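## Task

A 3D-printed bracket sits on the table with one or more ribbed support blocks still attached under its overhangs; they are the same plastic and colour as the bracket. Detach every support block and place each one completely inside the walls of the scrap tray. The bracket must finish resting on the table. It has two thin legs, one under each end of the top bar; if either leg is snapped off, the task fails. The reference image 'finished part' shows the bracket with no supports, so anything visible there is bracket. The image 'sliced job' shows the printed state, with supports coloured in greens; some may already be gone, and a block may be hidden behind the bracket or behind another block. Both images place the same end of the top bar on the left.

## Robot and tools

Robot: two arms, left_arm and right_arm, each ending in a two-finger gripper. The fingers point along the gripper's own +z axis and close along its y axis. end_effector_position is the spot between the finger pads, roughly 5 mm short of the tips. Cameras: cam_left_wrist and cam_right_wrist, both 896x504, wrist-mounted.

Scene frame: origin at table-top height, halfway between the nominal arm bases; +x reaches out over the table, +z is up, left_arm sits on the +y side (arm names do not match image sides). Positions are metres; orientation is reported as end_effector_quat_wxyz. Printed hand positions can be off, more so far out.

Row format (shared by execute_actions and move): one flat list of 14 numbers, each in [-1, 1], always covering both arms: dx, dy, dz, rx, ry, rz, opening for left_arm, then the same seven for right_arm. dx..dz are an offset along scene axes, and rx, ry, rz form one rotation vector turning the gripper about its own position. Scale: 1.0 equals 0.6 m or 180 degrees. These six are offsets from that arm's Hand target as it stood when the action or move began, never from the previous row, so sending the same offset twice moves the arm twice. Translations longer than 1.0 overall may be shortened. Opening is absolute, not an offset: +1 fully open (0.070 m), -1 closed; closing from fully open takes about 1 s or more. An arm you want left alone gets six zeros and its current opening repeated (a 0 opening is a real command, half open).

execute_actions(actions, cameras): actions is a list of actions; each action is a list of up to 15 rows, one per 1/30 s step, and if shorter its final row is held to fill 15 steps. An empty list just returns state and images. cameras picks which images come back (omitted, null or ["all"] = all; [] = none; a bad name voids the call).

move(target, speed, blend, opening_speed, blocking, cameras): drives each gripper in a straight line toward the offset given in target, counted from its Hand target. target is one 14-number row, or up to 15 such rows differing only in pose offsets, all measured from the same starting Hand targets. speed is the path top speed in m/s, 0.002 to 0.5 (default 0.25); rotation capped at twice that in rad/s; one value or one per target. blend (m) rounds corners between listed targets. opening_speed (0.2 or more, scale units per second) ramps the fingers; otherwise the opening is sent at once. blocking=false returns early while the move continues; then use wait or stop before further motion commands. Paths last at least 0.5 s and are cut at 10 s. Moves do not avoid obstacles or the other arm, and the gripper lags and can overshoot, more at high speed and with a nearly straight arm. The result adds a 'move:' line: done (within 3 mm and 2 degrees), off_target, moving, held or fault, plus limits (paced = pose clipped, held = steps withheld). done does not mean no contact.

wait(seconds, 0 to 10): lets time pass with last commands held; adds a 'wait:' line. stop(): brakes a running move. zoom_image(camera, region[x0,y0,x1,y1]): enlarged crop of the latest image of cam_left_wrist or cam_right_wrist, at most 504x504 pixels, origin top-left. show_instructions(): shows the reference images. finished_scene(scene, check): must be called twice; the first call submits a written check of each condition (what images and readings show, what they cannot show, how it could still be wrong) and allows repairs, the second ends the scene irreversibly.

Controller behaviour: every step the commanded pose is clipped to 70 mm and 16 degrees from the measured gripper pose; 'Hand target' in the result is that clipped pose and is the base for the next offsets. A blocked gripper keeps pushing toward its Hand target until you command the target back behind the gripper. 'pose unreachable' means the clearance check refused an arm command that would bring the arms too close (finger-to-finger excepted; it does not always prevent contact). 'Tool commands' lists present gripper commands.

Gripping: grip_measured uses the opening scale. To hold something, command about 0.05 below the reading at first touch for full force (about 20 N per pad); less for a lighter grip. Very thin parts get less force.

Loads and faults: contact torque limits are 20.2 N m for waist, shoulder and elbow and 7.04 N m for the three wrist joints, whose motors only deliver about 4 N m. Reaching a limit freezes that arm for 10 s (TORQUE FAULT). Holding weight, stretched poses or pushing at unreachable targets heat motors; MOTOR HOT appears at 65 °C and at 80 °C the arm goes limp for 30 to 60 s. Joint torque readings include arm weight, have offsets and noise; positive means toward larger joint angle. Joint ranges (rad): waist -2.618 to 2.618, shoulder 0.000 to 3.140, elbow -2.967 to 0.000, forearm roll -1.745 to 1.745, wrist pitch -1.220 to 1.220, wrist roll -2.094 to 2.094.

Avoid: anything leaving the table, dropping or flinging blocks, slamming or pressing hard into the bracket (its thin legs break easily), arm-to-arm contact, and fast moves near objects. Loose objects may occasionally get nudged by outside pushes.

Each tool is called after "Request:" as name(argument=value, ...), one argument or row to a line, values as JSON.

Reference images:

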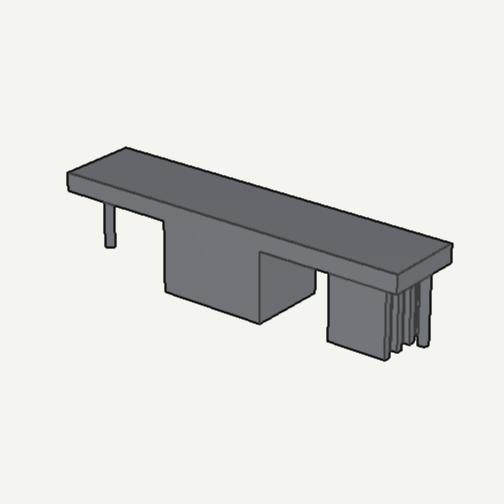

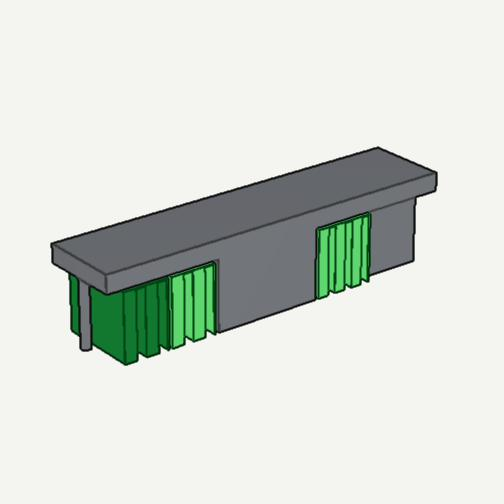

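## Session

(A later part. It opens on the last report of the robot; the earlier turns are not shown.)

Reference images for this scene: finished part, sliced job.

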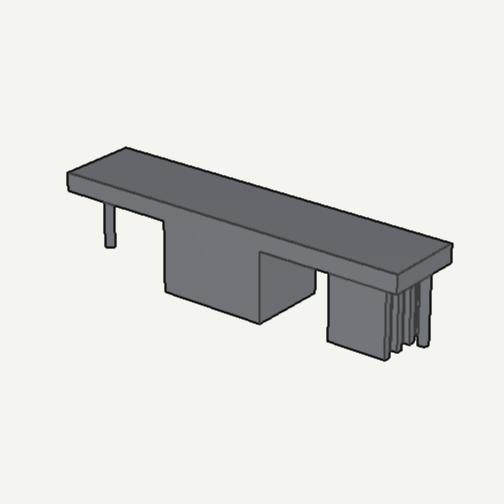

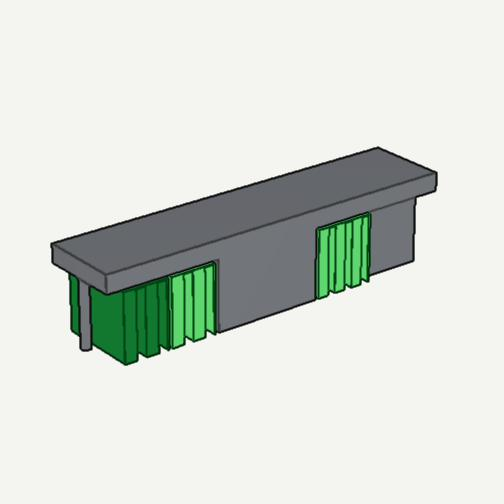

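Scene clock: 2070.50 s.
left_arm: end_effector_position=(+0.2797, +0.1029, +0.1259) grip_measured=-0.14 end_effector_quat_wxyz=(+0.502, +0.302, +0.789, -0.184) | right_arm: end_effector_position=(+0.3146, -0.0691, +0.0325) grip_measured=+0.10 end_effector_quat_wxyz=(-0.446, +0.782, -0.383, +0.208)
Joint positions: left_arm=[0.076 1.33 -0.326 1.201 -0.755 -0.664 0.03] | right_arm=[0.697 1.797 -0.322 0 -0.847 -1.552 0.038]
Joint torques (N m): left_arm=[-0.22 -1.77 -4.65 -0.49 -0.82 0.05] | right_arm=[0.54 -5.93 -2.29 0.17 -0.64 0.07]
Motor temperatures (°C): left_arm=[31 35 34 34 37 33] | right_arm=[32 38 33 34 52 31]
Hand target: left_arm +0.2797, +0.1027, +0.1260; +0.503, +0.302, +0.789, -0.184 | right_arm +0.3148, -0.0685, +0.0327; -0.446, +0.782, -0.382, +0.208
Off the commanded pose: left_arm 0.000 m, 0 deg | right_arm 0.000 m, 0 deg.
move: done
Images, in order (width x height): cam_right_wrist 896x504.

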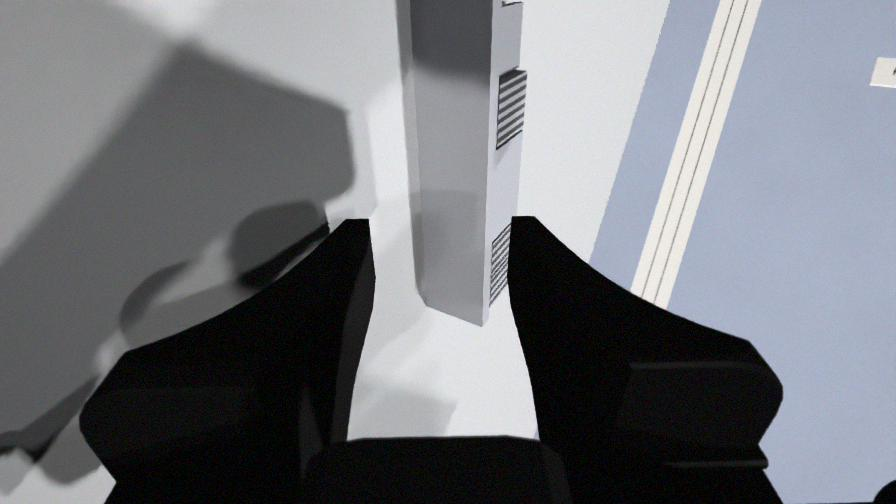

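Request:
move(
  target=[
    [0,0,0,0,0,0,-0.143, -0.0395,-0.0307,0.0167,0,0,0,0.6],
    [0,0,0,0,0,0,-0.143, -0.0395,-0.0307,0.1122,0,0,0,0.6],
    [0,0,0,0,0,0,-0.143, 0.0713,0.0478,0.0488,-0.2065,0.2547,0.0006,0.6],
  ],
  speed=[0.1,0.2,0.25],
  opening_speed=1.0,
  cameras=["cam_right_wrist"],
)

Scene clock: 2093.57 s.
left_arm: end_effector_position=(+0.2797, +0.1029, +0.1259) grip_measured=-0.14 end_effector_quat_wxyz=(+0.502, +0.302, +0.789, -0.184) | right_arm: end_effector_position=(+0.3594, -0.0434, +0.0618) grip_measured=+0.60 end_effector_quat_wxyz=(+0.004, +0.897, -0.443, +0.007)
Joint positions: left_arm=[0.076 1.33 -0.326 1.201 -0.755 -0.664 0.03] | right_arm=[0.686 2.064 -1.608 -0.018 1.203 -1.549 0.056]
Joint torques (N m): left_arm=[-0.19 -1.78 -4.66 -0.5 -0.82 0.04] | right_arm=[-0.72 -10.56 -2.71 0.06 -0.13 -0.08]
Motor temperatures (°C): left_arm=[31 35 34 34 37 33] | right_arm=[32 37 32 34 44 31]
Hand target: left_arm +0.2797, +0.1027, +0.1260; +0.503, +0.302, +0.789, -0.184 | right_arm +0.3593, -0.0435, +0.0621; +0.004, +0.897, -0.443, +0.007
Off the commanded pose: left_arm 0.000 m, 0 deg | right_arm 0.004 m, 1 deg.
move: off_target (right_arm)
Images, in order (width x height): cam_right_wrist 896x504.

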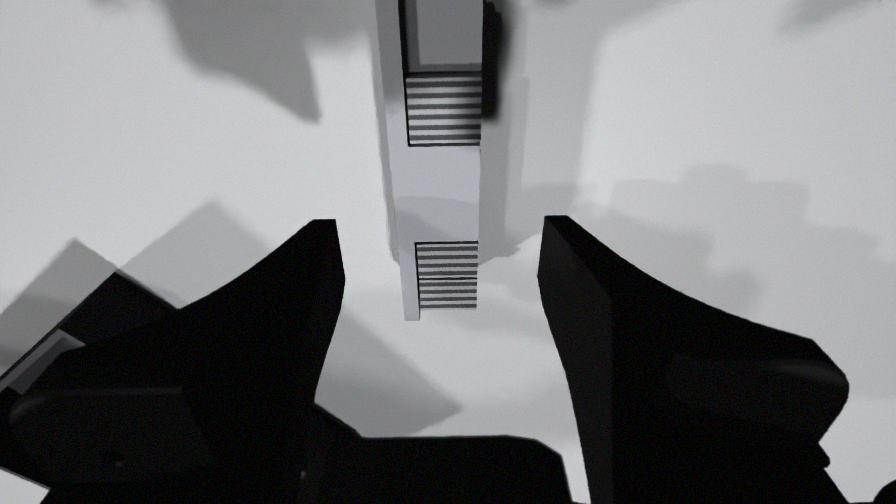

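Request:
move(
  target=[0,0,0,0,0,0,-0.143, 0,0,-0.0618,-0.003,0.002,0.002,0.6],
  speed=0.12,
  cameras=[],
)

Request:
move(
  target=[0,0,0,0,0,0,-0.143, 0,0,0,0,0,0,-0.21],
  opening_speed=1.0,
  cameras=["cam_right_wrist"],
)

Scene clock: 2125.07 s.
left_arm: end_effector_position=(+0.2797, +0.1029, +0.1259) grip_measured=-0.14 end_effector_quat_wxyz=(+0.502, +0.302, +0.789, -0.184) | right_arm: end_effector_position=(+0.3589, -0.0436, +0.0240) grip_measured=+0.60 end_effector_quat_wxyz=(+0.010, +0.898, -0.440, +0.006)
Joint positions: left_arm=[0.076 1.33 -0.326 1.201 -0.755 -0.664 0.03] | right_arm=[0.688 2.118 -1.542 -0.022 1.095 -1.55 0.056]
Joint torques (N m): left_arm=[-0.18 -1.79 -4.69 -0.51 -0.82 0.04] | right_arm=[0.53 -10.57 -4.39 -0.08 0.19 -0.07]
Motor temperatures (°C): left_arm=[31 35 34 34 37 33] | right_arm=[32 41 32 34 39 31]
Hand target: left_arm +0.2797, +0.1027, +0.1260; +0.503, +0.302, +0.789, -0.184 | right_arm +0.3590, -0.0431, +0.0248; +0.009, +0.898, -0.439, +0.007
Off the commanded pose: left_arm 0.000 m, 0 deg | right_arm 0.001 m, 0 deg.
move: done
No camera images: "cameras" was empty.

Scene clock: 2126.10 s.
left_arm: end_effector_position=(+0.2797, +0.1029, +0.1259) grip_measured=-0.14 end_effector_quat_wxyz=(+0.502, +0.302, +0.789, -0.184) | right_arm: end_effector_position=(+0.3592, -0.0434, +0.0245) grip_measured=-0.19 end_effector_quat_wxyz=(+0.009, +0.898, -0.440, +0.006)
Joint positions: left_arm=[0.076 1.33 -0.326 1.201 -0.755 -0.664 0.03] | right_arm=[0.688 2.117 -1.543 -0.022 1.095 -1.55 0.028]
Joint torques (N m): left_arm=[-0.18 -1.81 -4.68 -0.51 -0.83 0.04] | right_arm=[0.7 -10.97 -4.27 0.01 0.11 -0.06]
Motor temperatures (°C): left_arm=[31 35 34 34 37 33] | right_arm=[32 41 32 34 39 31]
Hand target: left_arm +0.2797, +0.1027, +0.1260; +0.503, +0.302, +0.789, -0.184 | right_arm +0.3590, -0.0431, +0.0248; +0.009, +0.898, -0.439, +0.007
Off the commanded pose: left_arm 0.000 m, 0 deg | right_arm 0.000 m, 0 deg.
move: done
Images, in order (width x height): cam_right_wrist 896x504.

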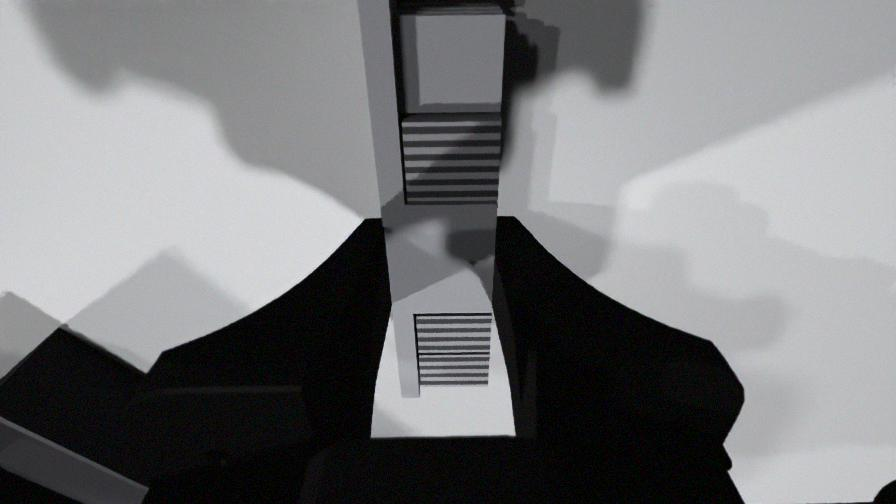

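Request:
move(
  target=[
    [0,0,0,0,0,0,-0.143, 0,0,0.04,0,0,0,-0.26],
    [0,0,0,0,0,0,-0.143, 0.0100,0.0080,0.0837,0.1848,-0.2364,0,-0.26],
  ],
  speed=[0.08,0.25],
  cameras=["cam_right_wrist"],
)

Scene clock: 2137.10 s.
left_arm: end_effector_position=(+0.2797, +0.1029, +0.1259) grip_measured=-0.14 end_effector_quat_wxyz=(+0.502, +0.302, +0.789, -0.184) | right_arm: end_effector_position=(+0.3644, -0.0363, +0.0759) grip_measured=-0.20 end_effector_quat_wxyz=(-0.403, +0.801, -0.396, +0.198)
Joint positions: left_arm=[0.076 1.33 -0.326 1.201 -0.755 -0.664 0.03] | right_arm=[0.691 1.699 -0.669 0.053 -0.304 -1.607 0.028]
Joint torques (N m): left_arm=[-0.15 -1.82 -4.73 -0.53 -0.84 0.03] | right_arm=[0.72 -5.69 -3.32 -0.08 -0.65 0.14]
Motor temperatures (°C): left_arm=[31 34 34 34 37 33] | right_arm=[32 41 32 34 38 31]
Hand target: left_arm +0.2797, +0.1027, +0.1260; +0.503, +0.302, +0.789, -0.184 | right_arm +0.3642, -0.0360, +0.0757; -0.403, +0.801, -0.396, +0.198
Off the commanded pose: left_arm 0.000 m, 0 deg | right_arm 0.002 m, 1 deg.
move: done
Images, in order (width x height): cam_right_wrist 896x504.

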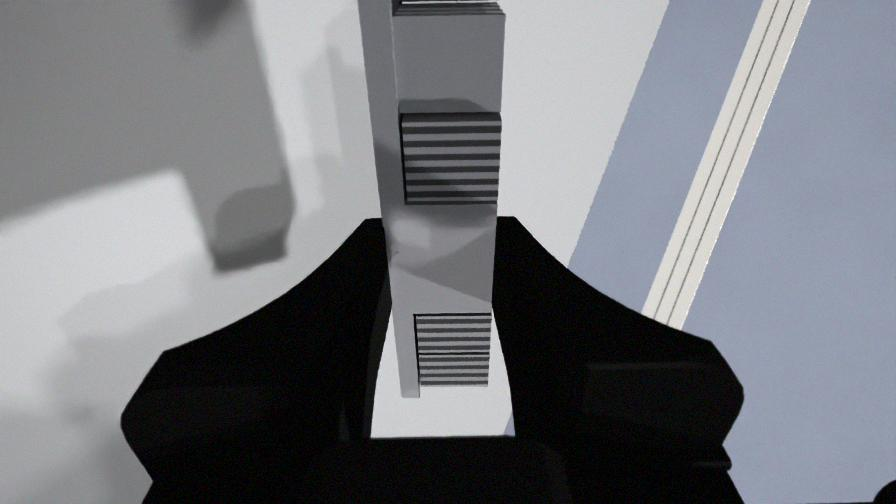

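Request:
move(
  target=[0,0,0,0,0,0,-0.143, 0,0,-0.0745,0,0,0,-0.26],
  speed=0.06,
  cameras=[],
)

Request:
move(
  target=[0,0,0,0,0,0,-0.143, 0,0,-0.0033,0,0,0,-0.26],
  speed=0.02,
  cameras=[],
)

Request:
move(
  target=[0,0,0,0,0,0,-0.143, 0,0,-0.0025,0,0,0,-0.26],
  speed=0.02,
  cameras=[],
)

Scene clock: 2148.23 s.
left_arm: end_effector_position=(+0.2797, +0.1029, +0.1259) grip_measured=-0.14 end_effector_quat_wxyz=(+0.502, +0.302, +0.789, -0.184) | right_arm: end_effector_position=(+0.3638, -0.0358, +0.0298) grip_measured=-0.20 end_effector_quat_wxyz=(-0.403, +0.801, -0.396, +0.197)
Joint positions: left_arm=[0.076 1.33 -0.326 1.201 -0.755 -0.664 0.03] | right_arm=[0.692 1.861 -0.62 0.028 -0.513 -1.581 0.028]
Joint torques (N m): left_arm=[-0.13 -1.84 -4.75 -0.54 -0.84 0.03] | right_arm=[-0.2 -7.45 -2.32 -0.11 -0.5 0.15]
Motor temperatures (°C): left_arm=[31 34 34 34 37 33] | right_arm=[32 40 32 34 39 31]
Hand target: left_arm +0.2797, +0.1027, +0.1260; +0.503, +0.302, +0.789, -0.184 | right_arm +0.3640, -0.0358, +0.0305; -0.404, +0.801, -0.396, +0.197
Off the commanded pose: left_arm 0.000 m, 0 deg | right_arm 0.001 m, 0 deg.
move: done
No camera images: "cameras" was empty.

Scene clock: 2148.93 s.
left_arm: end_effector_position=(+0.2797, +0.1029, +0.1259) grip_measured=-0.14 end_effector_quat_wxyz=(+0.502, +0.302, +0.789, -0.184) | right_arm: end_effector_position=(+0.3641, -0.0354, +0.0289) grip_measured=-0.20 end_effector_quat_wxyz=(-0.404, +0.801, -0.396, +0.197)
Joint positions: left_arm=[0.076 1.33 -0.326 1.201 -0.755 -0.664 0.03] | right_arm=[0.692 1.866 -0.62 0.027 -0.521 -1.58 0.028]
Joint torques (N m): left_arm=[-0.14 -1.82 -4.75 -0.54 -0.84 0.03] | right_arm=[-0.67 -6.29 -1.75 -0.16 -0.77 0.17]
Motor temperatures (°C): left_arm=[31 34 34 34 37 33] | right_arm=[32 40 32 34 39 31]
Hand target: left_arm +0.2797, +0.1027, +0.1260; +0.503, +0.302, +0.789, -0.184 | right_arm +0.3640, -0.0358, +0.0285; -0.404, +0.801, -0.396, +0.197
Off the commanded pose: left_arm 0.000 m, 0 deg | right_arm 0.001 m, 0 deg.
move: done
No camera images: "cameras" was empty.

Scene clock: 2149.63 s.
left_arm: end_effector_position=(+0.2797, +0.1029, +0.1259) grip_measured=-0.14 end_effector_quat_wxyz=(+0.502, +0.302, +0.789, -0.184) | right_arm: end_effector_position=(+0.3638, -0.0356, +0.0270) grip_measured=-0.20 end_effector_quat_wxyz=(-0.404, +0.801, -0.395, +0.197)
Joint positions: left_arm=[0.076 1.33 -0.326 1.201 -0.755 -0.664 0.03] | right_arm=[0.692 1.872 -0.619 0.027 -0.527 -1.58 0.028]
Joint torques (N m): left_arm=[-0.14 -1.84 -4.75 -0.54 -0.84 0.03] | right_arm=[-0.8 -6.32 -1.83 -0.16 -0.76 0.17]
Motor temperatures (°C): left_arm=[31 34 34 34 37 33] | right_arm=[32 40 32 34 39 31]
Hand target: left_arm +0.2797, +0.1027, +0.1260; +0.503, +0.302, +0.789, -0.184 | right_arm +0.3640, -0.0358, +0.0270; -0.404, +0.801, -0.396, +0.197
Off the commanded pose: left_arm 0.000 m, 0 deg | right_arm 0.000 m, 0 deg.
move: done
No camera images: "cameras" was empty.

Request:
move(
  target=[0,0,0,0,0,0,-0.143, 0,0,-0.0018,0,0,0,-0.26],
  speed=0.02,
  cameras=[],
)

Request:
move(
  target=[0,0,0,0,0,0,-0.143, 0,0,-0.0015,0,0,0,-0.26],
  speed=0.02,
  cameras=[],
)

Scene clock: 2153.63 s.
left_arm: end_effector_position=(+0.2797, +0.1029, +0.1259) grip_measured=-0.14 end_effector_quat_wxyz=(+0.502, +0.302, +0.789, -0.184) | right_arm: end_effector_position=(+0.3643, -0.0353, +0.0268) grip_measured=-0.20 end_effector_quat_wxyz=(-0.405, +0.800, -0.395, +0.198)
Joint positions: left_arm=[0.076 1.33 -0.326 1.201 -0.755 -0.664 0.03] | right_arm=[0.692 1.875 -0.619 0.027 -0.533 -1.579 0.028]
Joint torques (N m): left_arm=[-0.12 -1.85 -4.79 -0.55 -0.84 0.03] | right_arm=[-0.78 -5.29 -1.31 -0.15 -0.49 0.18]
Motor temperatures (°C): left_arm=[31 34 34 34 37 33] | right_arm=[32 40 32 34 39 31]
Hand target: left_arm +0.2797, +0.1027, +0.1260; +0.503, +0.302, +0.789, -0.184 | right_arm +0.3640, -0.0358, +0.0259; -0.404, +0.801, -0.396, +0.197
Off the commanded pose: left_arm 0.000 m, 0 deg | right_arm 0.001 m, 0 deg.
move: done
No camera images: "cameras" was empty.

Scene clock: 2154.33 s.
left_arm: end_effector_position=(+0.2797, +0.1029, +0.1259) grip_measured=-0.14 end_effector_quat_wxyz=(+0.502, +0.302, +0.789, -0.184) | right_arm: end_effector_position=(+0.3646, -0.0351, +0.0265) grip_measured=-0.20 end_effector_quat_wxyz=(-0.406, +0.800, -0.395, +0.198)
Joint positions: left_arm=[0.076 1.33 -0.326 1.201 -0.755 -0.664 0.03] | right_arm=[0.692 1.878 -0.619 0.027 -0.538 -1.579 0.028]
Joint torques (N m): left_arm=[-0.11 -1.84 -4.78 -0.55 -0.85 0.03] | right_arm=[-0.8 -3.2 -0.05 -0.14 0.17 0.17]
Motor temperatures (°C): left_arm=[31 34 34 34 37 33] | right_arm=[32 40 32 34 39 31]
Hand target: left_arm +0.2797, +0.1027, +0.1260; +0.503, +0.302, +0.789, -0.184 | right_arm +0.3640, -0.0358, +0.0250; -0.404, +0.801, -0.396, +0.197
Off the commanded pose: left_arm 0.000 m, 0 deg | right_arm 0.002 m, 0 deg.
move: done
No camera images: "cameras" was empty.

Request:
move(
  target=[0,0,0,0,0,0,-0.143, 0,0,0.0022,0,0,0,-0.12],
  speed=0.02,
  opening_speed=0.3,
  cameras=["cam_right_wrist"],
)

Request:
move(
  target=[0,0,0,0,0,0,-0.143, -0.0158,-0.0122,0.0033,0,0,0,-0.12],
  speed=0.05,
  cameras=["cam_right_wrist"],
)

Scene clock: 2161.50 s.
left_arm: end_effector_position=(+0.2797, +0.1029, +0.1259) grip_measured=-0.14 end_effector_quat_wxyz=(+0.502, +0.302, +0.789, -0.184) | right_arm: end_effector_position=(+0.3628, -0.0364, +0.0237) grip_measured=-0.11 end_effector_quat_wxyz=(-0.400, +0.803, -0.396, +0.195)
Joint positions: left_arm=[0.076 1.33 -0.326 1.201 -0.755 -0.664 0.03] | right_arm=[0.692 1.879 -0.616 0.027 -0.528 -1.579 0.031]
Joint torques (N m): left_arm=[-0.09 -1.86 -4.82 -0.56 -0.85 0.04] | right_arm=[-0.52 -1.99 1.72 0.18 1.39 0]
Motor temperatures (°C): left_arm=[31 34 34 34 37 33] | right_arm=[32 39 32 34 43 31]
Hand target: left_arm +0.2797, +0.1027, +0.1260; +0.503, +0.302, +0.789, -0.184 | right_arm +0.3640, -0.0358, +0.0263; -0.404, +0.801, -0.396, +0.197
Off the commanded pose: left_arm 0.000 m, 0 deg | right_arm 0.003 m, 0 deg.
move: done
Images, in order (width x height): cam_right_wrist 896x504.

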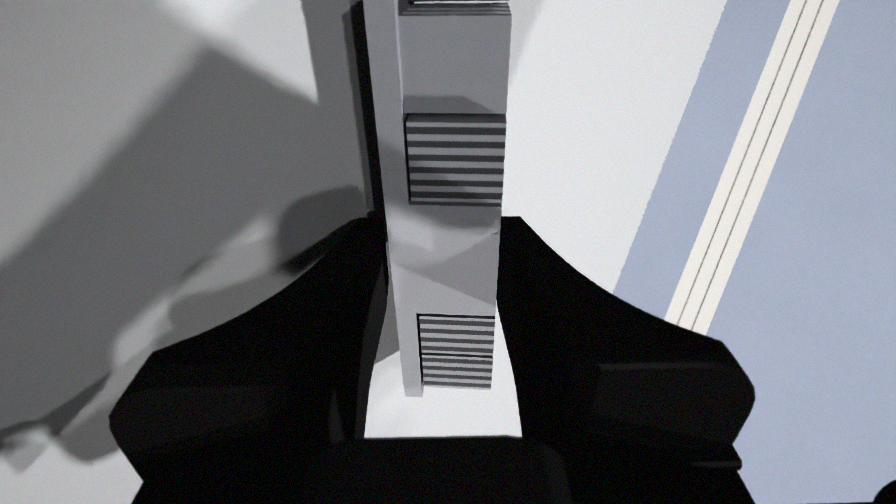

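Scene clock: 2162.47 s.
left_arm: end_effector_position=(+0.2797, +0.1029, +0.1259) grip_measured=-0.14 end_effector_quat_wxyz=(+0.502, +0.302, +0.789, -0.184) | right_arm: end_effector_position=(+0.3540, -0.0435, +0.0273) grip_measured=-0.12 end_effector_quat_wxyz=(-0.402, +0.802, -0.396, +0.197)
Joint positions: left_arm=[0.076 1.33 -0.326 1.201 -0.755 -0.664 0.03] | right_arm=[0.692 1.844 -0.569 0.027 -0.546 -1.579 0.031]
Joint torques (N m): left_arm=[-0.09 -1.86 -4.82 -0.56 -0.85 0.04] | right_arm=[0.65 -7.71 -3.03 0.09 -0.74 -0.03]
Motor temperatures (°C): left_arm=[31 34 34 34 37 33] | right_arm=[32 39 32 34 43 31]
Hand target: left_arm +0.2797, +0.1027, +0.1260; +0.503, +0.302, +0.789, -0.184 | right_arm +0.3545, -0.0430, +0.0283; -0.404, +0.801, -0.396, +0.197
Off the commanded pose: left_arm 0.000 m, 0 deg | right_arm 0.001 m, 0 deg.
move: done
Images, in order (width x height): cam_right_wrist 896x504.

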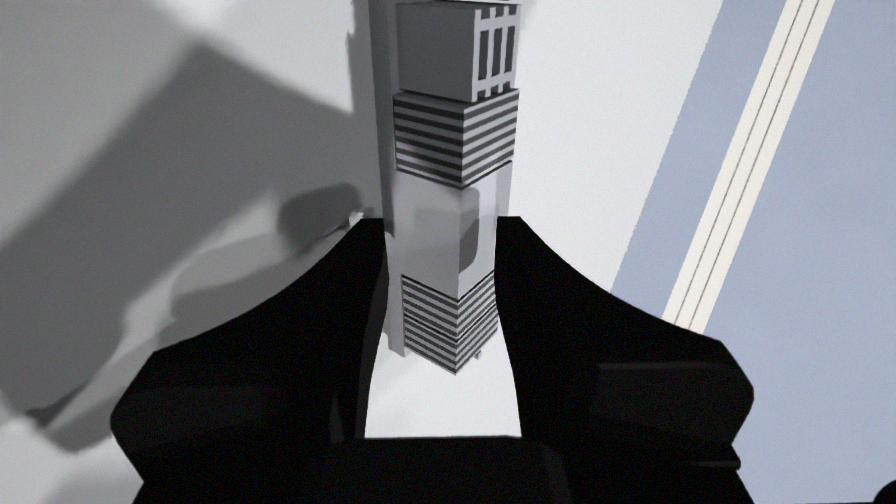

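Request:
move(
  target=[0,0,0,0,0,0,-0.143, -0.0394,-0.0305,0.005,0,0,0,-0.05],
  speed=0.05,
  opening_speed=0.3,
  cameras=["cam_right_wrist"],
)

Scene clock: 2166.17 s.
left_arm: end_effector_position=(+0.2797, +0.1029, +0.1259) grip_measured=-0.14 end_effector_quat_wxyz=(+0.502, +0.302, +0.789, -0.184) | right_arm: end_effector_position=(+0.3304, -0.0613, +0.0314) grip_measured=-0.05 end_effector_quat_wxyz=(-0.404, +0.801, -0.395, +0.197)
Joint positions: left_arm=[0.076 1.33 -0.326 1.201 -0.755 -0.664 0.03] | right_arm=[0.696 1.765 -0.45 0.028 -0.589 -1.578 0.033]
Joint torques (N m): left_arm=[-0.09 -1.88 -4.83 -0.57 -0.86 0.04] | right_arm=[0.65 -6.21 -2.94 0.18 -0.67 0.17]
Motor temperatures (°C): left_arm=[31 34 34 34 37 33] | right_arm=[32 39 32 34 43 31]
Hand target: left_arm +0.2797, +0.1027, +0.1260; +0.503, +0.302, +0.789, -0.184 | right_arm +0.3308, -0.0611, +0.0315; -0.404, +0.801, -0.396, +0.197
Off the commanded pose: left_arm 0.000 m, 0 deg | right_arm 0.000 m, 0 deg.
move: done
Images, in order (width x height): cam_right_wrist 896x504.

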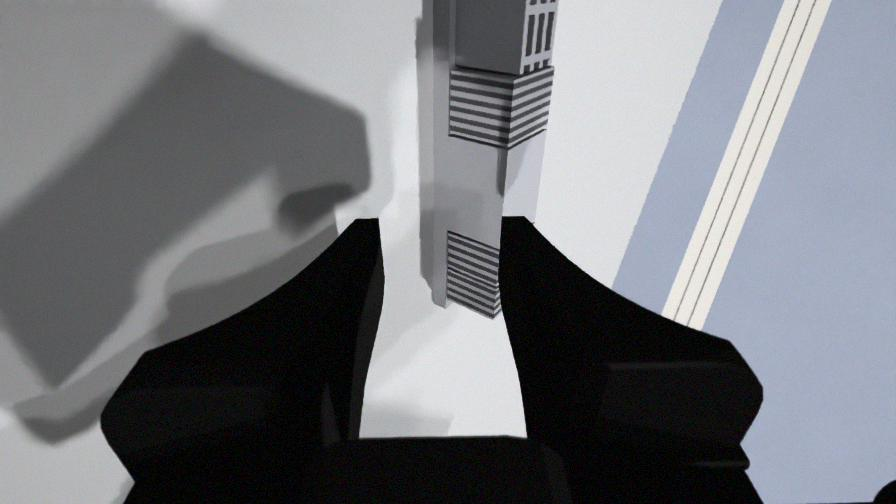

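Request:
move(
  target=[
    [0,0,0,0,0,0,-0.143, -0.0395,-0.0305,0.01,0,0,0,0.6],
    [0,0,0,0,0,0,-0.143, -0.0395,-0.0305,0.125,0,0,0,0.6],
    [0,0,0,0,0,0,-0.143, -0.02,-0.015,0.125,0.2013,0.1571,-0.43,0.6],
    [0,0,0,0,0,0,-0.143, 0.0512,0.043,0.0725,0.4014,0.3133,-0.8575,0.6],
  ],
  speed=[0.1,0.25,0.4,0.4],
  opening_speed=1.0,
  cameras=["cam_right_wrist"],
)

Scene clock: 2229.00 s.
left_arm: end_effector_position=(+0.2797, +0.1029, +0.1259) grip_measured=-0.14 end_effector_quat_wxyz=(+0.502, +0.302, +0.789, -0.184) | right_arm: end_effector_position=(+0.3621, -0.0349, +0.0758) grip_measured=+0.60 end_effector_quat_wxyz=(+0.196, +0.408, +0.833, +0.318)
Joint positions: left_arm=[0.076 1.33 -0.326 1.201 -0.755 -0.664 0.03] | right_arm=[0.753 1.692 -0.813 1.735 -0.122 -0.137 0.056]
Joint torques (N m): left_arm=[-0.04 -1.89 -4.88 -0.59 -0.87 0.05] | right_arm=[-0.77 -7.61 -2.69 0.14 0.09 0.09]
Motor temperatures (°C): left_arm=[31 34 34 34 37 33] | right_arm=[32 36 32 34 38 31]
Hand target: left_arm +0.2797, +0.1027, +0.1260; +0.503, +0.302, +0.789, -0.184 | right_arm +0.3622, -0.0350, +0.0762; +0.124, +0.427, +0.872, +0.207
Off the commanded pose: left_arm 0.000 m, 0 deg | right_arm 0.001 m, 36 deg; orientation clipped.
joint sent to its limit (right arm) — joint 4 (forearm roll), upper limit. The joint targets are off in orientation, not in position.
move: off_target (right_arm); limits=paced
Images, in order (width x height): cam_right_wrist 896x504.

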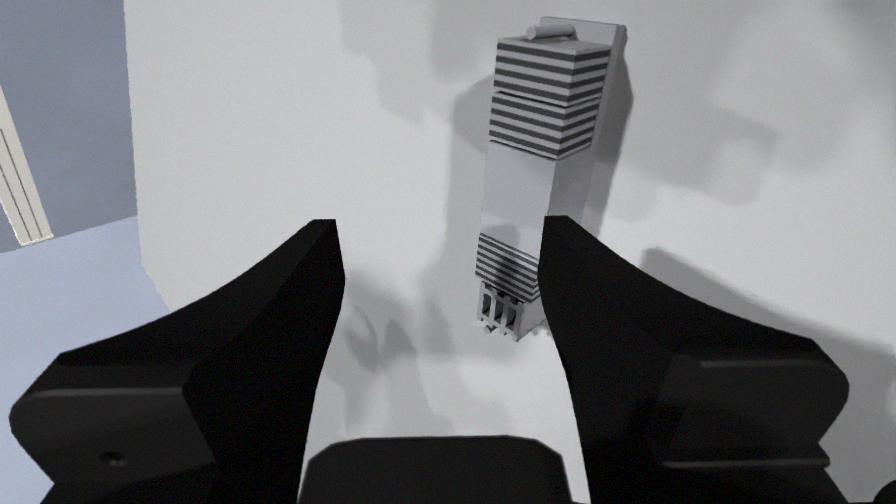

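Request:
move(
  target=[
    [0,0,0,0,0,0,-0.143, 0,0,0.02,-0.2118,-0.2179,0.4059,0.6],
    [0,0,0,0,0,0,-0.143, 0,0,0.02,-0.494,-0.315,0.810,0.6],
  ],
  speed=0.4,
  cameras=["cam_right_wrist"],
)

Scene clock: 2281.67 s.
left_arm: end_effector_position=(+0.2797, +0.1029, +0.1259) grip_measured=-0.14 end_effector_quat_wxyz=(+0.502, +0.302, +0.789, -0.184) | right_arm: end_effector_position=(+0.3619, -0.0362, +0.0874) grip_measured=+0.60 end_effector_quat_wxyz=(-0.350, +0.832, -0.394, +0.175)
Joint positions: left_arm=[0.076 1.33 -0.326 1.201 -0.755 -0.664 0.03] | right_arm=[0.689 1.653 -0.79 0.496 -0.009 -2.085 0.056]
Joint torques (N m): left_arm=[-0.03 -1.91 -4.9 -0.6 -0.87 0.05] | right_arm=[-0.71 -6.82 -4.19 0.19 -0.45 -0.02]
Motor temperatures (°C): left_arm=[31 34 34 34 37 33] | right_arm=[32 38 32 34 37 31]
Hand target: left_arm +0.2797, +0.1027, +0.1260; +0.503, +0.302, +0.789, -0.184 | right_arm +0.3620, -0.0359, +0.0876; -0.316, +0.833, -0.410, +0.195
Off the commanded pose: left_arm 0.000 m, 0 deg | right_arm 0.001 m, 5 deg.
joint sent to its limit (right arm) — joint 6 (wrist roll), lower limit. The joint targets are off in orientation, not in position.
move: off_target (right_arm)
Images, in order (width x height): cam_right_wrist 896x504.

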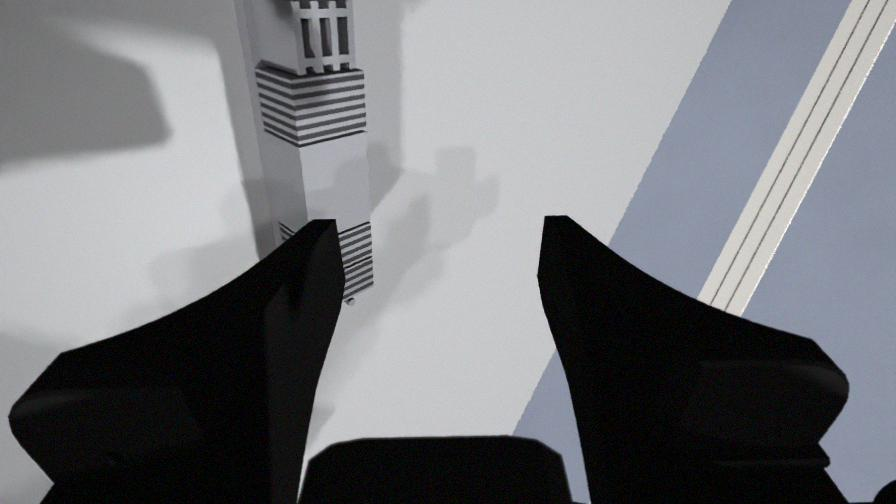

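Request:
move(
  target=[0,0,0,0,0,0,-0.143, 0,0,-0.0293,-0.1026,0.1697,0.0038,0.6],
  speed=0.3,
  cameras=["cam_right_wrist"],
)

Scene clock: 2292.97 s.
left_arm: end_effector_position=(+0.2797, +0.1029, +0.1259) grip_measured=-0.14 end_effector_quat_wxyz=(+0.502, +0.302, +0.789, -0.184) | right_arm: end_effector_position=(+0.3631, -0.0383, +0.0692) grip_measured=+0.60 end_effector_quat_wxyz=(-0.059, +0.896, -0.440, +0.035)
Joint positions: left_arm=[0.076 1.33 -0.326 1.201 -0.755 -0.664 0.03] | right_arm=[0.687 1.973 -1.479 -0.014 1.028 -1.552 0.056]
Joint torques (N m): left_arm=[-0.01 -1.91 -4.93 -0.6 -0.87 0.06] | right_arm=[0.29 -9.65 -3.05 0.23 -0.18 0.16]
Motor temperatures (°C): left_arm=[31 34 34 34 37 33] | right_arm=[32 38 32 34 37 31]
Hand target: left_arm +0.2797, +0.1027, +0.1260; +0.503, +0.302, +0.789, -0.184 | right_arm +0.3629, -0.0382, +0.0694; -0.060, +0.895, -0.440, +0.035
Off the commanded pose: left_arm 0.000 m, 0 deg | right_arm 0.003 m, 1 deg.
move: done
Images, in order (width x height): cam_right_wrist 896x504.

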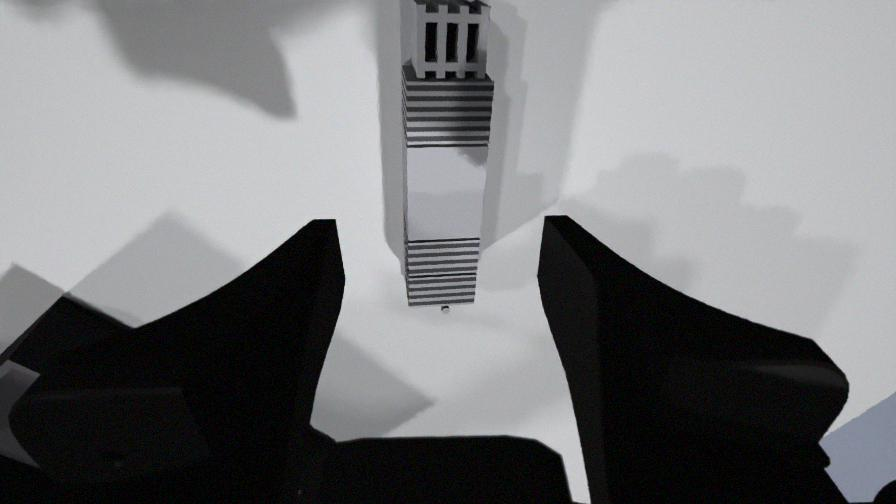

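Request:
move(
  target=[0,0,0,0,0,0,-0.143, 0.0068,0.0053,-0.0782,-0.026,0.0333,0,0.6],
  speed=0.12,
  cameras=["cam_right_wrist"],
)

Scene clock: 2301.90 s.
left_arm: end_effector_position=(+0.2797, +0.1029, +0.1259) grip_measured=-0.14 end_effector_quat_wxyz=(+0.502, +0.302, +0.789, -0.184) | right_arm: end_effector_position=(+0.3668, -0.0353, +0.0211) grip_measured=+0.60 end_effector_quat_wxyz=(+0.001, +0.898, -0.441, +0.006)
Joint positions: left_arm=[0.076 1.33 -0.326 1.201 -0.755 -0.664 0.03] | right_arm=[0.687 2.149 -1.585 -0.013 1.091 -1.552 0.056]
Joint torques (N m): left_arm=[0.01 -1.93 -4.96 -0.61 -0.88 0.06] | right_arm=[0.36 -11.3 -3.77 0.23 0.02 -0.06]
Motor temperatures (°C): left_arm=[31 34 34 34 37 33] | right_arm=[32 39 32 34 37 31]
Hand target: left_arm +0.2797, +0.1027, +0.1260; +0.503, +0.302, +0.789, -0.184 | right_arm +0.3666, -0.0349, +0.0221; +0.000, +0.898, -0.440, +0.006
Off the commanded pose: left_arm 0.000 m, 0 deg | right_arm 0.001 m, 0 deg.
move: done
Images, in order (width x height): cam_right_wrist 896x504.

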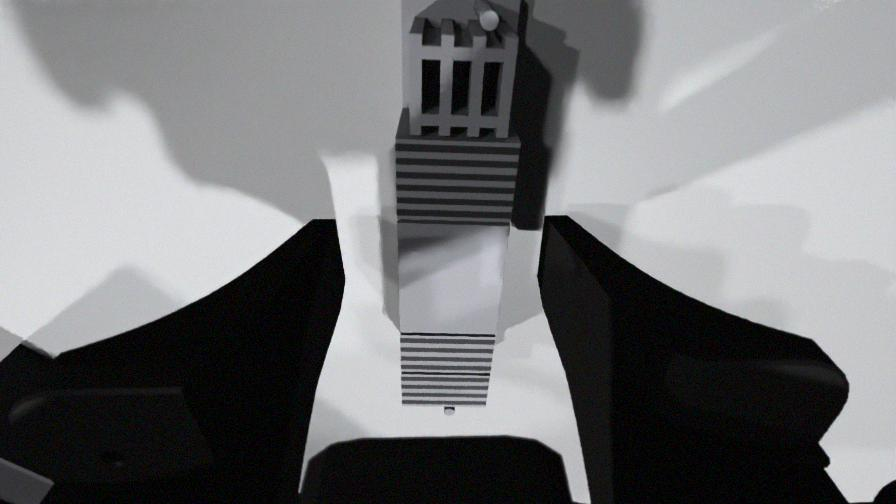

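Request:
move(
  target=[0,0,0,0,0,0,-0.143, 0,0,0,0,0,0,-0.33],
  opening_speed=1.0,
  cameras=[],
)

Request:
move(
  target=[
    [0,0,0,0,0,0,-0.143, 0,0,0.0417,0,0,0,-0.33],
    [0,0,0,0,0,0,-0.143, -0.1633,-0.0907,0.0417,0,0,-0.6056,-0.33],
  ],
  speed=[0.08,0.25],
  cameras=["cam_right_wrist"],
)

Scene clock: 2325.63 s.
left_arm: end_effector_position=(+0.2797, +0.1029, +0.1259) grip_measured=-0.14 end_effector_quat_wxyz=(+0.502, +0.302, +0.789, -0.184) | right_arm: end_effector_position=(+0.3670, -0.0352, +0.0223) grip_measured=-0.25 end_effector_quat_wxyz=(+0.000, +0.898, -0.441, +0.006)
Joint positions: left_arm=[0.076 1.33 -0.326 1.201 -0.755 -0.664 0.03] | right_arm=[0.687 2.146 -1.585 -0.013 1.091 -1.552 0.026]
Joint torques (N m): left_arm=[0 -1.94 -4.97 -0.62 -0.88 0.07] | right_arm=[0.66 -11.05 -2.81 0.17 -0.07 -0.07]
Motor temperatures (°C): left_arm=[31 34 34 34 37 33] | right_arm=[32 42 32 34 37 31]
Hand target: left_arm +0.2797, +0.1027, +0.1260; +0.503, +0.302, +0.789, -0.184 | right_arm +0.3666, -0.0349, +0.0221; +0.000, +0.898, -0.440, +0.006
Off the commanded pose: left_arm 0.000 m, 0 deg | right_arm 0.000 m, 0 deg.
move: done
No camera images: "cameras" was empty.

Scene clock: 2330.17 s.
left_arm: end_effector_position=(+0.2797, +0.1029, +0.1259) grip_measured=-0.14 end_effector_quat_wxyz=(+0.502, +0.302, +0.789, -0.184) | right_arm: end_effector_position=(+0.2691, -0.0894, +0.0480) grip_measured=-0.25 end_effector_quat_wxyz=(-0.006, -0.163, +0.987, -0.003)
Joint positions: left_arm=[0.076 1.33 -0.326 1.201 -0.755 -0.664 0.03] | right_arm=[0.737 1.769 -1.086 0.001 0.988 0.393 0.026]
Joint torques (N m): left_arm=[0.03 -1.93 -4.98 -0.63 -0.89 0.07] | right_arm=[0.56 -8.02 -3.23 -0.23 -0.15 -0.08]
Motor temperatures (°C): left_arm=[31 34 34 34 37 33] | right_arm=[32 42 32 34 37 31]
Hand target: left_arm +0.2797, +0.1027, +0.1260; +0.503, +0.302, +0.789, -0.184 | right_arm +0.2694, -0.0894, +0.0481; -0.005, -0.163, +0.987, -0.003
Off the commanded pose: left_arm 0.000 m, 0 deg | right_arm 0.001 m, 0 deg.
move: done
Images, in order (width x height): cam_right_wrist 896x504.

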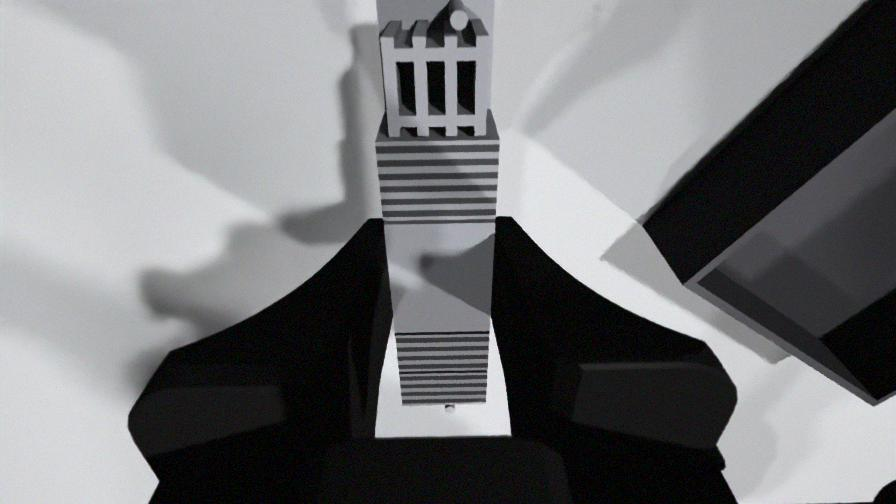

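Request:
move(
  target=[0,0,0,0,0,0,-0.143, 0,0,-0.0432,0,0,0,-0.33],
  speed=0.04,
  cameras=[],
)

Request:
move(
  target=[0,0,0,0,0,0,-0.143, 0,0,0,0,0,0,0.5],
  opening_speed=1.5,
  cameras=[],
)

Request:
move(
  target=[0,0,0,0,0,0,-0.143, 0,0,0.0717,0,0,0,0.5],
  speed=0.12,
  cameras=["cam_right_wrist"],
)

Scene clock: 2342.23 s.
left_arm: end_effector_position=(+0.2797, +0.1029, +0.1259) grip_measured=-0.14 end_effector_quat_wxyz=(+0.502, +0.302, +0.789, -0.184) | right_arm: end_effector_position=(+0.2695, -0.0891, +0.0218) grip_measured=-0.25 end_effector_quat_wxyz=(-0.005, -0.163, +0.987, -0.003)
Joint positions: left_arm=[0.076 1.33 -0.326 1.201 -0.755 -0.664 0.03] | right_arm=[0.737 1.819 -1.036 0.001 0.887 0.392 0.026]
Joint torques (N m): left_arm=[0.05 -1.96 -5.03 -0.64 -0.89 0.07] | right_arm=[0.34 -7.03 -2.66 0.18 0.14 -0.07]
Motor temperatures (°C): left_arm=[31 34 34 34 37 33] | right_arm=[32 40 32 34 36 31]
Hand target: left_arm +0.2797, +0.1027, +0.1260; +0.503, +0.302, +0.789, -0.184 | right_arm +0.2692, -0.0891, +0.0220; -0.005, -0.164, +0.986, -0.003
Off the commanded pose: left_arm 0.000 m, 0 deg | right_arm 0.000 m, 0 deg.
move: done
No camera images: "cameras" was empty.

Scene clock: 2343.00 s.
left_arm: end_effector_position=(+0.2797, +0.1029, +0.1259) grip_measured=-0.14 end_effector_quat_wxyz=(+0.502, +0.302, +0.789, -0.184) | right_arm: end_effector_position=(+0.2693, -0.0893, +0.0218) grip_measured=+0.50 end_effector_quat_wxyz=(-0.005, -0.163, +0.987, -0.003)
Joint positions: left_arm=[0.076 1.33 -0.326 1.201 -0.755 -0.664 0.03] | right_arm=[0.737 1.819 -1.036 0.001 0.888 0.392 0.052]
Joint torques (N m): left_arm=[0.04 -1.97 -5.02 -0.64 -0.9 0.07] | right_arm=[0.72 -7.4 -3.08 -0.02 0.09 -0.07]
Motor temperatures (°C): left_arm=[31 34 34 34 37 33] | right_arm=[32 40 32 34 36 31]
Hand target: left_arm +0.2797, +0.1027, +0.1260; +0.503, +0.302, +0.789, -0.184 | right_arm +0.2692, -0.0891, +0.0220; -0.005, -0.164, +0.986, -0.003
Off the commanded pose: left_arm 0.000 m, 0 deg | right_arm 0.000 m, 0 deg.
move: done
No camera images: "cameras" was empty.

Scene clock: 2343.73 s.
left_arm: end_effector_position=(+0.2797, +0.1029, +0.1259) grip_measured=-0.14 end_effector_quat_wxyz=(+0.502, +0.302, +0.789, -0.184) | right_arm: end_effector_position=(+0.2697, -0.0891, +0.0661) grip_measured=+0.50 end_effector_quat_wxyz=(-0.004, -0.163, +0.987, -0.003)
Joint positions: left_arm=[0.076 1.33 -0.326 1.201 -0.755 -0.664 0.03] | right_arm=[0.737 1.739 -1.125 0 1.054 0.392 0.052]
Joint torques (N m): left_arm=[0.05 -1.98 -5.03 -0.65 -0.9 0.08] | right_arm=[-0.92 -6.68 -2.76 -0.22 -0.22 0.17]
Motor temperatures (°C): left_arm=[31 34 34 34 37 33] | right_arm=[32 40 32 34 36 31]
Hand target: left_arm +0.2797, +0.1027, +0.1260; +0.503, +0.302, +0.789, -0.184 | right_arm +0.2695, -0.0895, +0.0653; -0.005, -0.163, +0.987, -0.003
Off the commanded pose: left_arm 0.000 m, 0 deg | right_arm 0.001 m, 0 deg.
move: done
Images, in order (width x height): cam_right_wrist 896x504.

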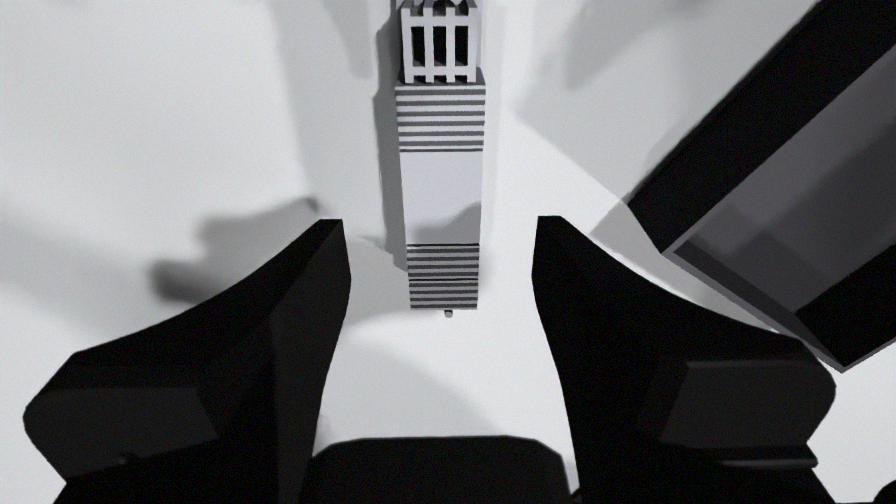

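Request:
move(
  target=[
    [0,0,0,0,0,0,-0.143, 0,0,0.0745,0,0,0,-1],
    [-0.0018,-0.2318,-0.0667,0,0,-0.1688,-0.143, 0.0588,-0.041,0.0412,0.2031,-0.0742,-0.4066,-1],
    [0.0008,-0.2397,-0.17,0,0,-0.1688,-0.143, 0.0588,-0.041,-0.0555,0.2031,-0.0742,-0.4066,-1],
  ],
  speed=[0.2,0.3,0.15],
)

Scene clock: 2396.43 s.
left_arm: end_effector_position=(+0.2800, -0.0433, +0.0268) grip_measured=-0.14 end_effector_quat_wxyz=(+0.439, +0.500, +0.679, -0.311) | right_arm: end_effector_position=(+0.3038, -0.1126, +0.0311) grip_measured=-0.98 end_effector_quat_wxyz=(+0.142, +0.453, +0.837, +0.272)
Joint positions: left_arm=[-0.319 2.031 -0.613 1.033 -1.001 -0.208 0.03] | right_arm=[0.613 1.557 -0.497 0.034 -0.026 1.554 0.001]
Joint torques (N m): left_arm=[-0.07 -7.76 -3.51 -0.18 -1 0.11] | right_arm=[0.65 -6.21 -3.44 0.05 -0.32 -0.08]
Motor temperatures (°C): left_arm=[31 34 35 34 37 33] | right_arm=[32 38 31 34 36 31]
Hand target: left_arm +0.2803, -0.0434, +0.0272; +0.439, +0.500, +0.678, -0.310 | right_arm +0.3040, -0.1123, +0.0318; +0.143, +0.452, +0.837, +0.273
Off the commanded pose: left_arm 0.004 m, 0 deg | right_arm 0.002 m, 1 deg.
move: off_target (left_arm)

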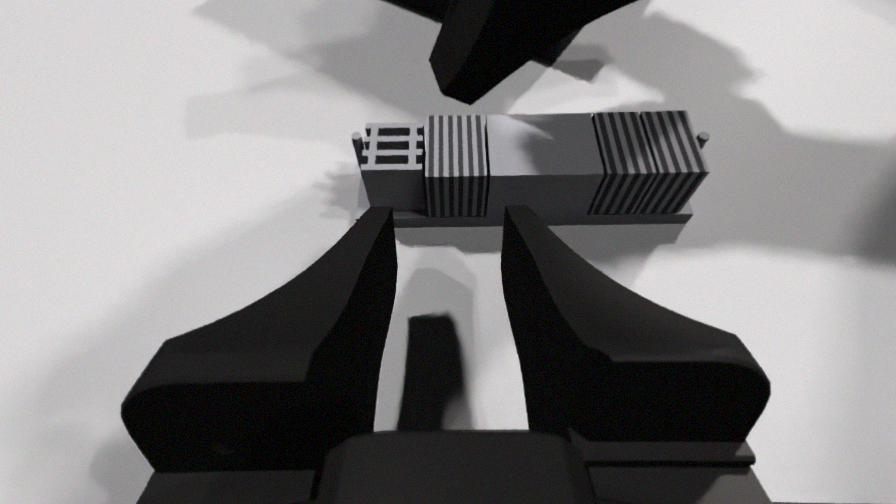

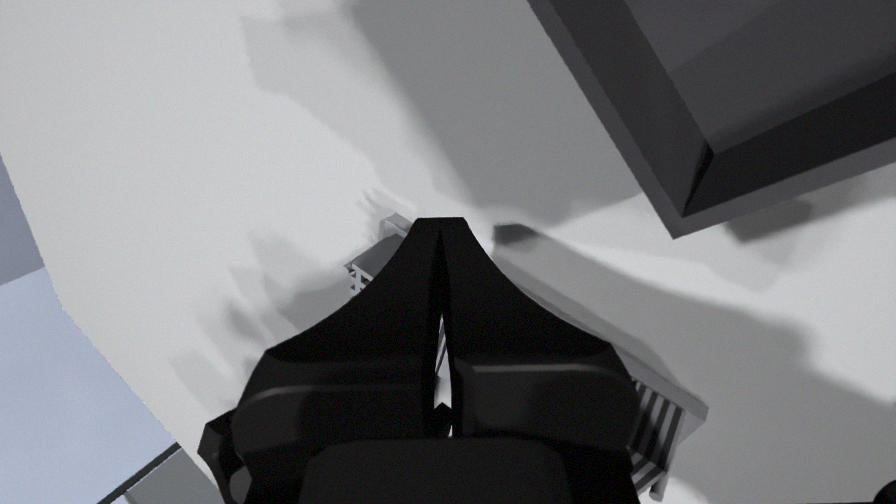

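Request:
move(
  target=[0.0097,-0.0284,0,0,0,0,-0.143, 0,0,0,0,0,0,-1],
  speed=0.05,
  cameras=["cam_left_wrist"],
)

Scene clock: 2405.90 s.
left_arm: end_effector_position=(+0.2867, -0.0606, +0.0278) grip_measured=-0.14 end_effector_quat_wxyz=(+0.440, +0.501, +0.678, -0.310) | right_arm: end_effector_position=(+0.3038, -0.1125, +0.0314) grip_measured=-0.98 end_effector_quat_wxyz=(+0.142, +0.452, +0.837, +0.273)
Joint positions: left_arm=[-0.376 2.046 -0.664 0.993 -0.97 -0.232 0.03] | right_arm=[0.614 1.556 -0.497 0.051 -0.026 1.536 0.001]
Joint torques (N m): left_arm=[1.13 -5.87 -2.4 -0.21 -1.17 0.17] | right_arm=[0.66 -6.03 -3.68 -0.01 -0.32 -0.05]
Motor temperatures (°C): left_arm=[31 35 34 34 37 33] | right_arm=[32 38 32 34 36 31]
Hand target: left_arm +0.2865, -0.0603, +0.0274; +0.439, +0.501, +0.678, -0.310 | right_arm +0.3040, -0.1123, +0.0318; +0.143, +0.452, +0.837, +0.273
Off the commanded pose: left_arm 0.001 m, 0 deg | right_arm 0.000 m, 0 deg.
move: done
Images, in order (width x height): cam_left_wrist 896x504.

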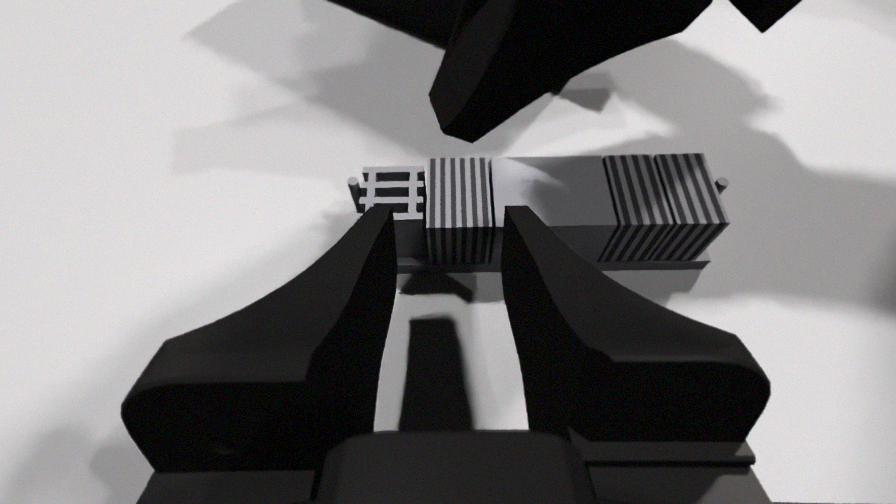

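Request:
move(
  target=[0.0016,-0.0047,0,0,0,0,-0.143, -0.0027,0.0079,0,0,0,0,-1],
  speed=0.04,
  cameras=[],
)

Request:
move(
  target=[0,0,0,0,0,0,-0.143, -0.0011,0.0032,0,0,0,0,-1],
  speed=0.02,
  cameras=[],
)

Request:
move(
  target=[0,0,0,0,0,0,-0.143, -0.0008,0.0024,0,0,0,0,-1],
  speed=0.02,
  cameras=["cam_left_wrist"],
)

Scene clock: 2414.20 s.
left_arm: end_effector_position=(+0.2874, -0.0630, +0.0276) grip_measured=-0.14 end_effector_quat_wxyz=(+0.440, +0.501, +0.678, -0.310) | right_arm: end_effector_position=(+0.3024, -0.1076, +0.0319) grip_measured=-0.98 end_effector_quat_wxyz=(+0.140, +0.451, +0.837, +0.275)
Joint positions: left_arm=[-0.383 2.049 -0.671 0.988 -0.966 -0.235 0.03] | right_arm=[0.631 1.559 -0.502 0.165 -0.026 1.436 0.001]
Joint torques (N m): left_arm=[-0.63 -5.74 -3.73 -0.48 -1.01 0.04] | right_arm=[0.66 -4.02 -3.38 -0.27 -0.57 0.08]
Motor temperatures (°C): left_arm=[31 36 34 34 38 33] | right_arm=[32 37 32 34 37 31]
Hand target: left_arm +0.2875, -0.0631, +0.0274; +0.439, +0.501, +0.678, -0.310 | right_arm +0.3023, -0.1074, +0.0318; +0.142, +0.452, +0.837, +0.273
Off the commanded pose: left_arm 0.000 m, 0 deg | right_arm 0.000 m, 0 deg.
move: done
No camera images: "cameras" was empty.

Scene clock: 2415.13 s.
left_arm: end_effector_position=(+0.2874, -0.0630, +0.0276) grip_measured=-0.14 end_effector_quat_wxyz=(+0.440, +0.501, +0.678, -0.310) | right_arm: end_effector_position=(+0.3016, -0.1056, +0.0318) grip_measured=-0.98 end_effector_quat_wxyz=(+0.140, +0.451, +0.837, +0.276)
Joint positions: left_arm=[-0.383 2.049 -0.671 0.988 -0.966 -0.235 0.03] | right_arm=[0.64 1.56 -0.503 0.294 -0.029 1.314 0.001]
Joint torques (N m): left_arm=[-0.63 -5.74 -3.73 -0.48 -1 0.07] | right_arm=[0.66 -4.05 -3.57 -0.24 -0.55 0.14]
Motor temperatures (°C): left_arm=[31 36 34 34 38 33] | right_arm=[32 37 32 34 37 31]
Hand target: left_arm +0.2875, -0.0631, +0.0274; +0.439, +0.501, +0.678, -0.310 | right_arm +0.3015, -0.1053, +0.0318; +0.142, +0.452, +0.837, +0.273
Off the commanded pose: left_arm 0.000 m, 0 deg | right_arm 0.000 m, 0 deg.
move: done
No camera images: "cameras" was empty.

Scene clock: 2416.07 s.
left_arm: end_effector_position=(+0.2874, -0.0630, +0.0276) grip_measured=-0.14 end_effector_quat_wxyz=(+0.440, +0.501, +0.678, -0.310) | right_arm: end_effector_position=(+0.3010, -0.1039, +0.0318) grip_measured=-0.98 end_effector_quat_wxyz=(+0.140, +0.451, +0.837, +0.276)
Joint positions: left_arm=[-0.383 2.049 -0.671 0.988 -0.966 -0.235 0.03] | right_arm=[0.649 1.562 -0.504 0.431 -0.033 1.185 0.001]
Joint torques (N m): left_arm=[-0.62 -5.75 -3.73 -0.48 -1.01 0.09] | right_arm=[0.63 -4.07 -3.66 -0.19 -0.54 0.13]
Motor temperatures (°C): left_arm=[31 36 34 34 38 33] | right_arm=[32 37 32 34 37 31]
Hand target: left_arm +0.2875, -0.0631, +0.0274; +0.439, +0.501, +0.678, -0.310 | right_arm +0.3010, -0.1038, +0.0318; +0.142, +0.452, +0.837, +0.273
Off the commanded pose: left_arm 0.000 m, 0 deg | right_arm 0.000 m, 0 deg.
move: done
Images, in order (width x height): cam_left_wrist 896x504.

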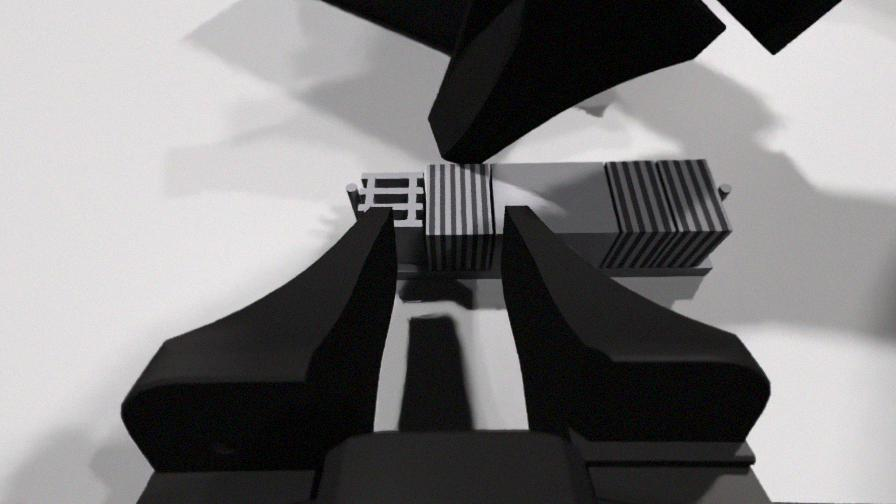

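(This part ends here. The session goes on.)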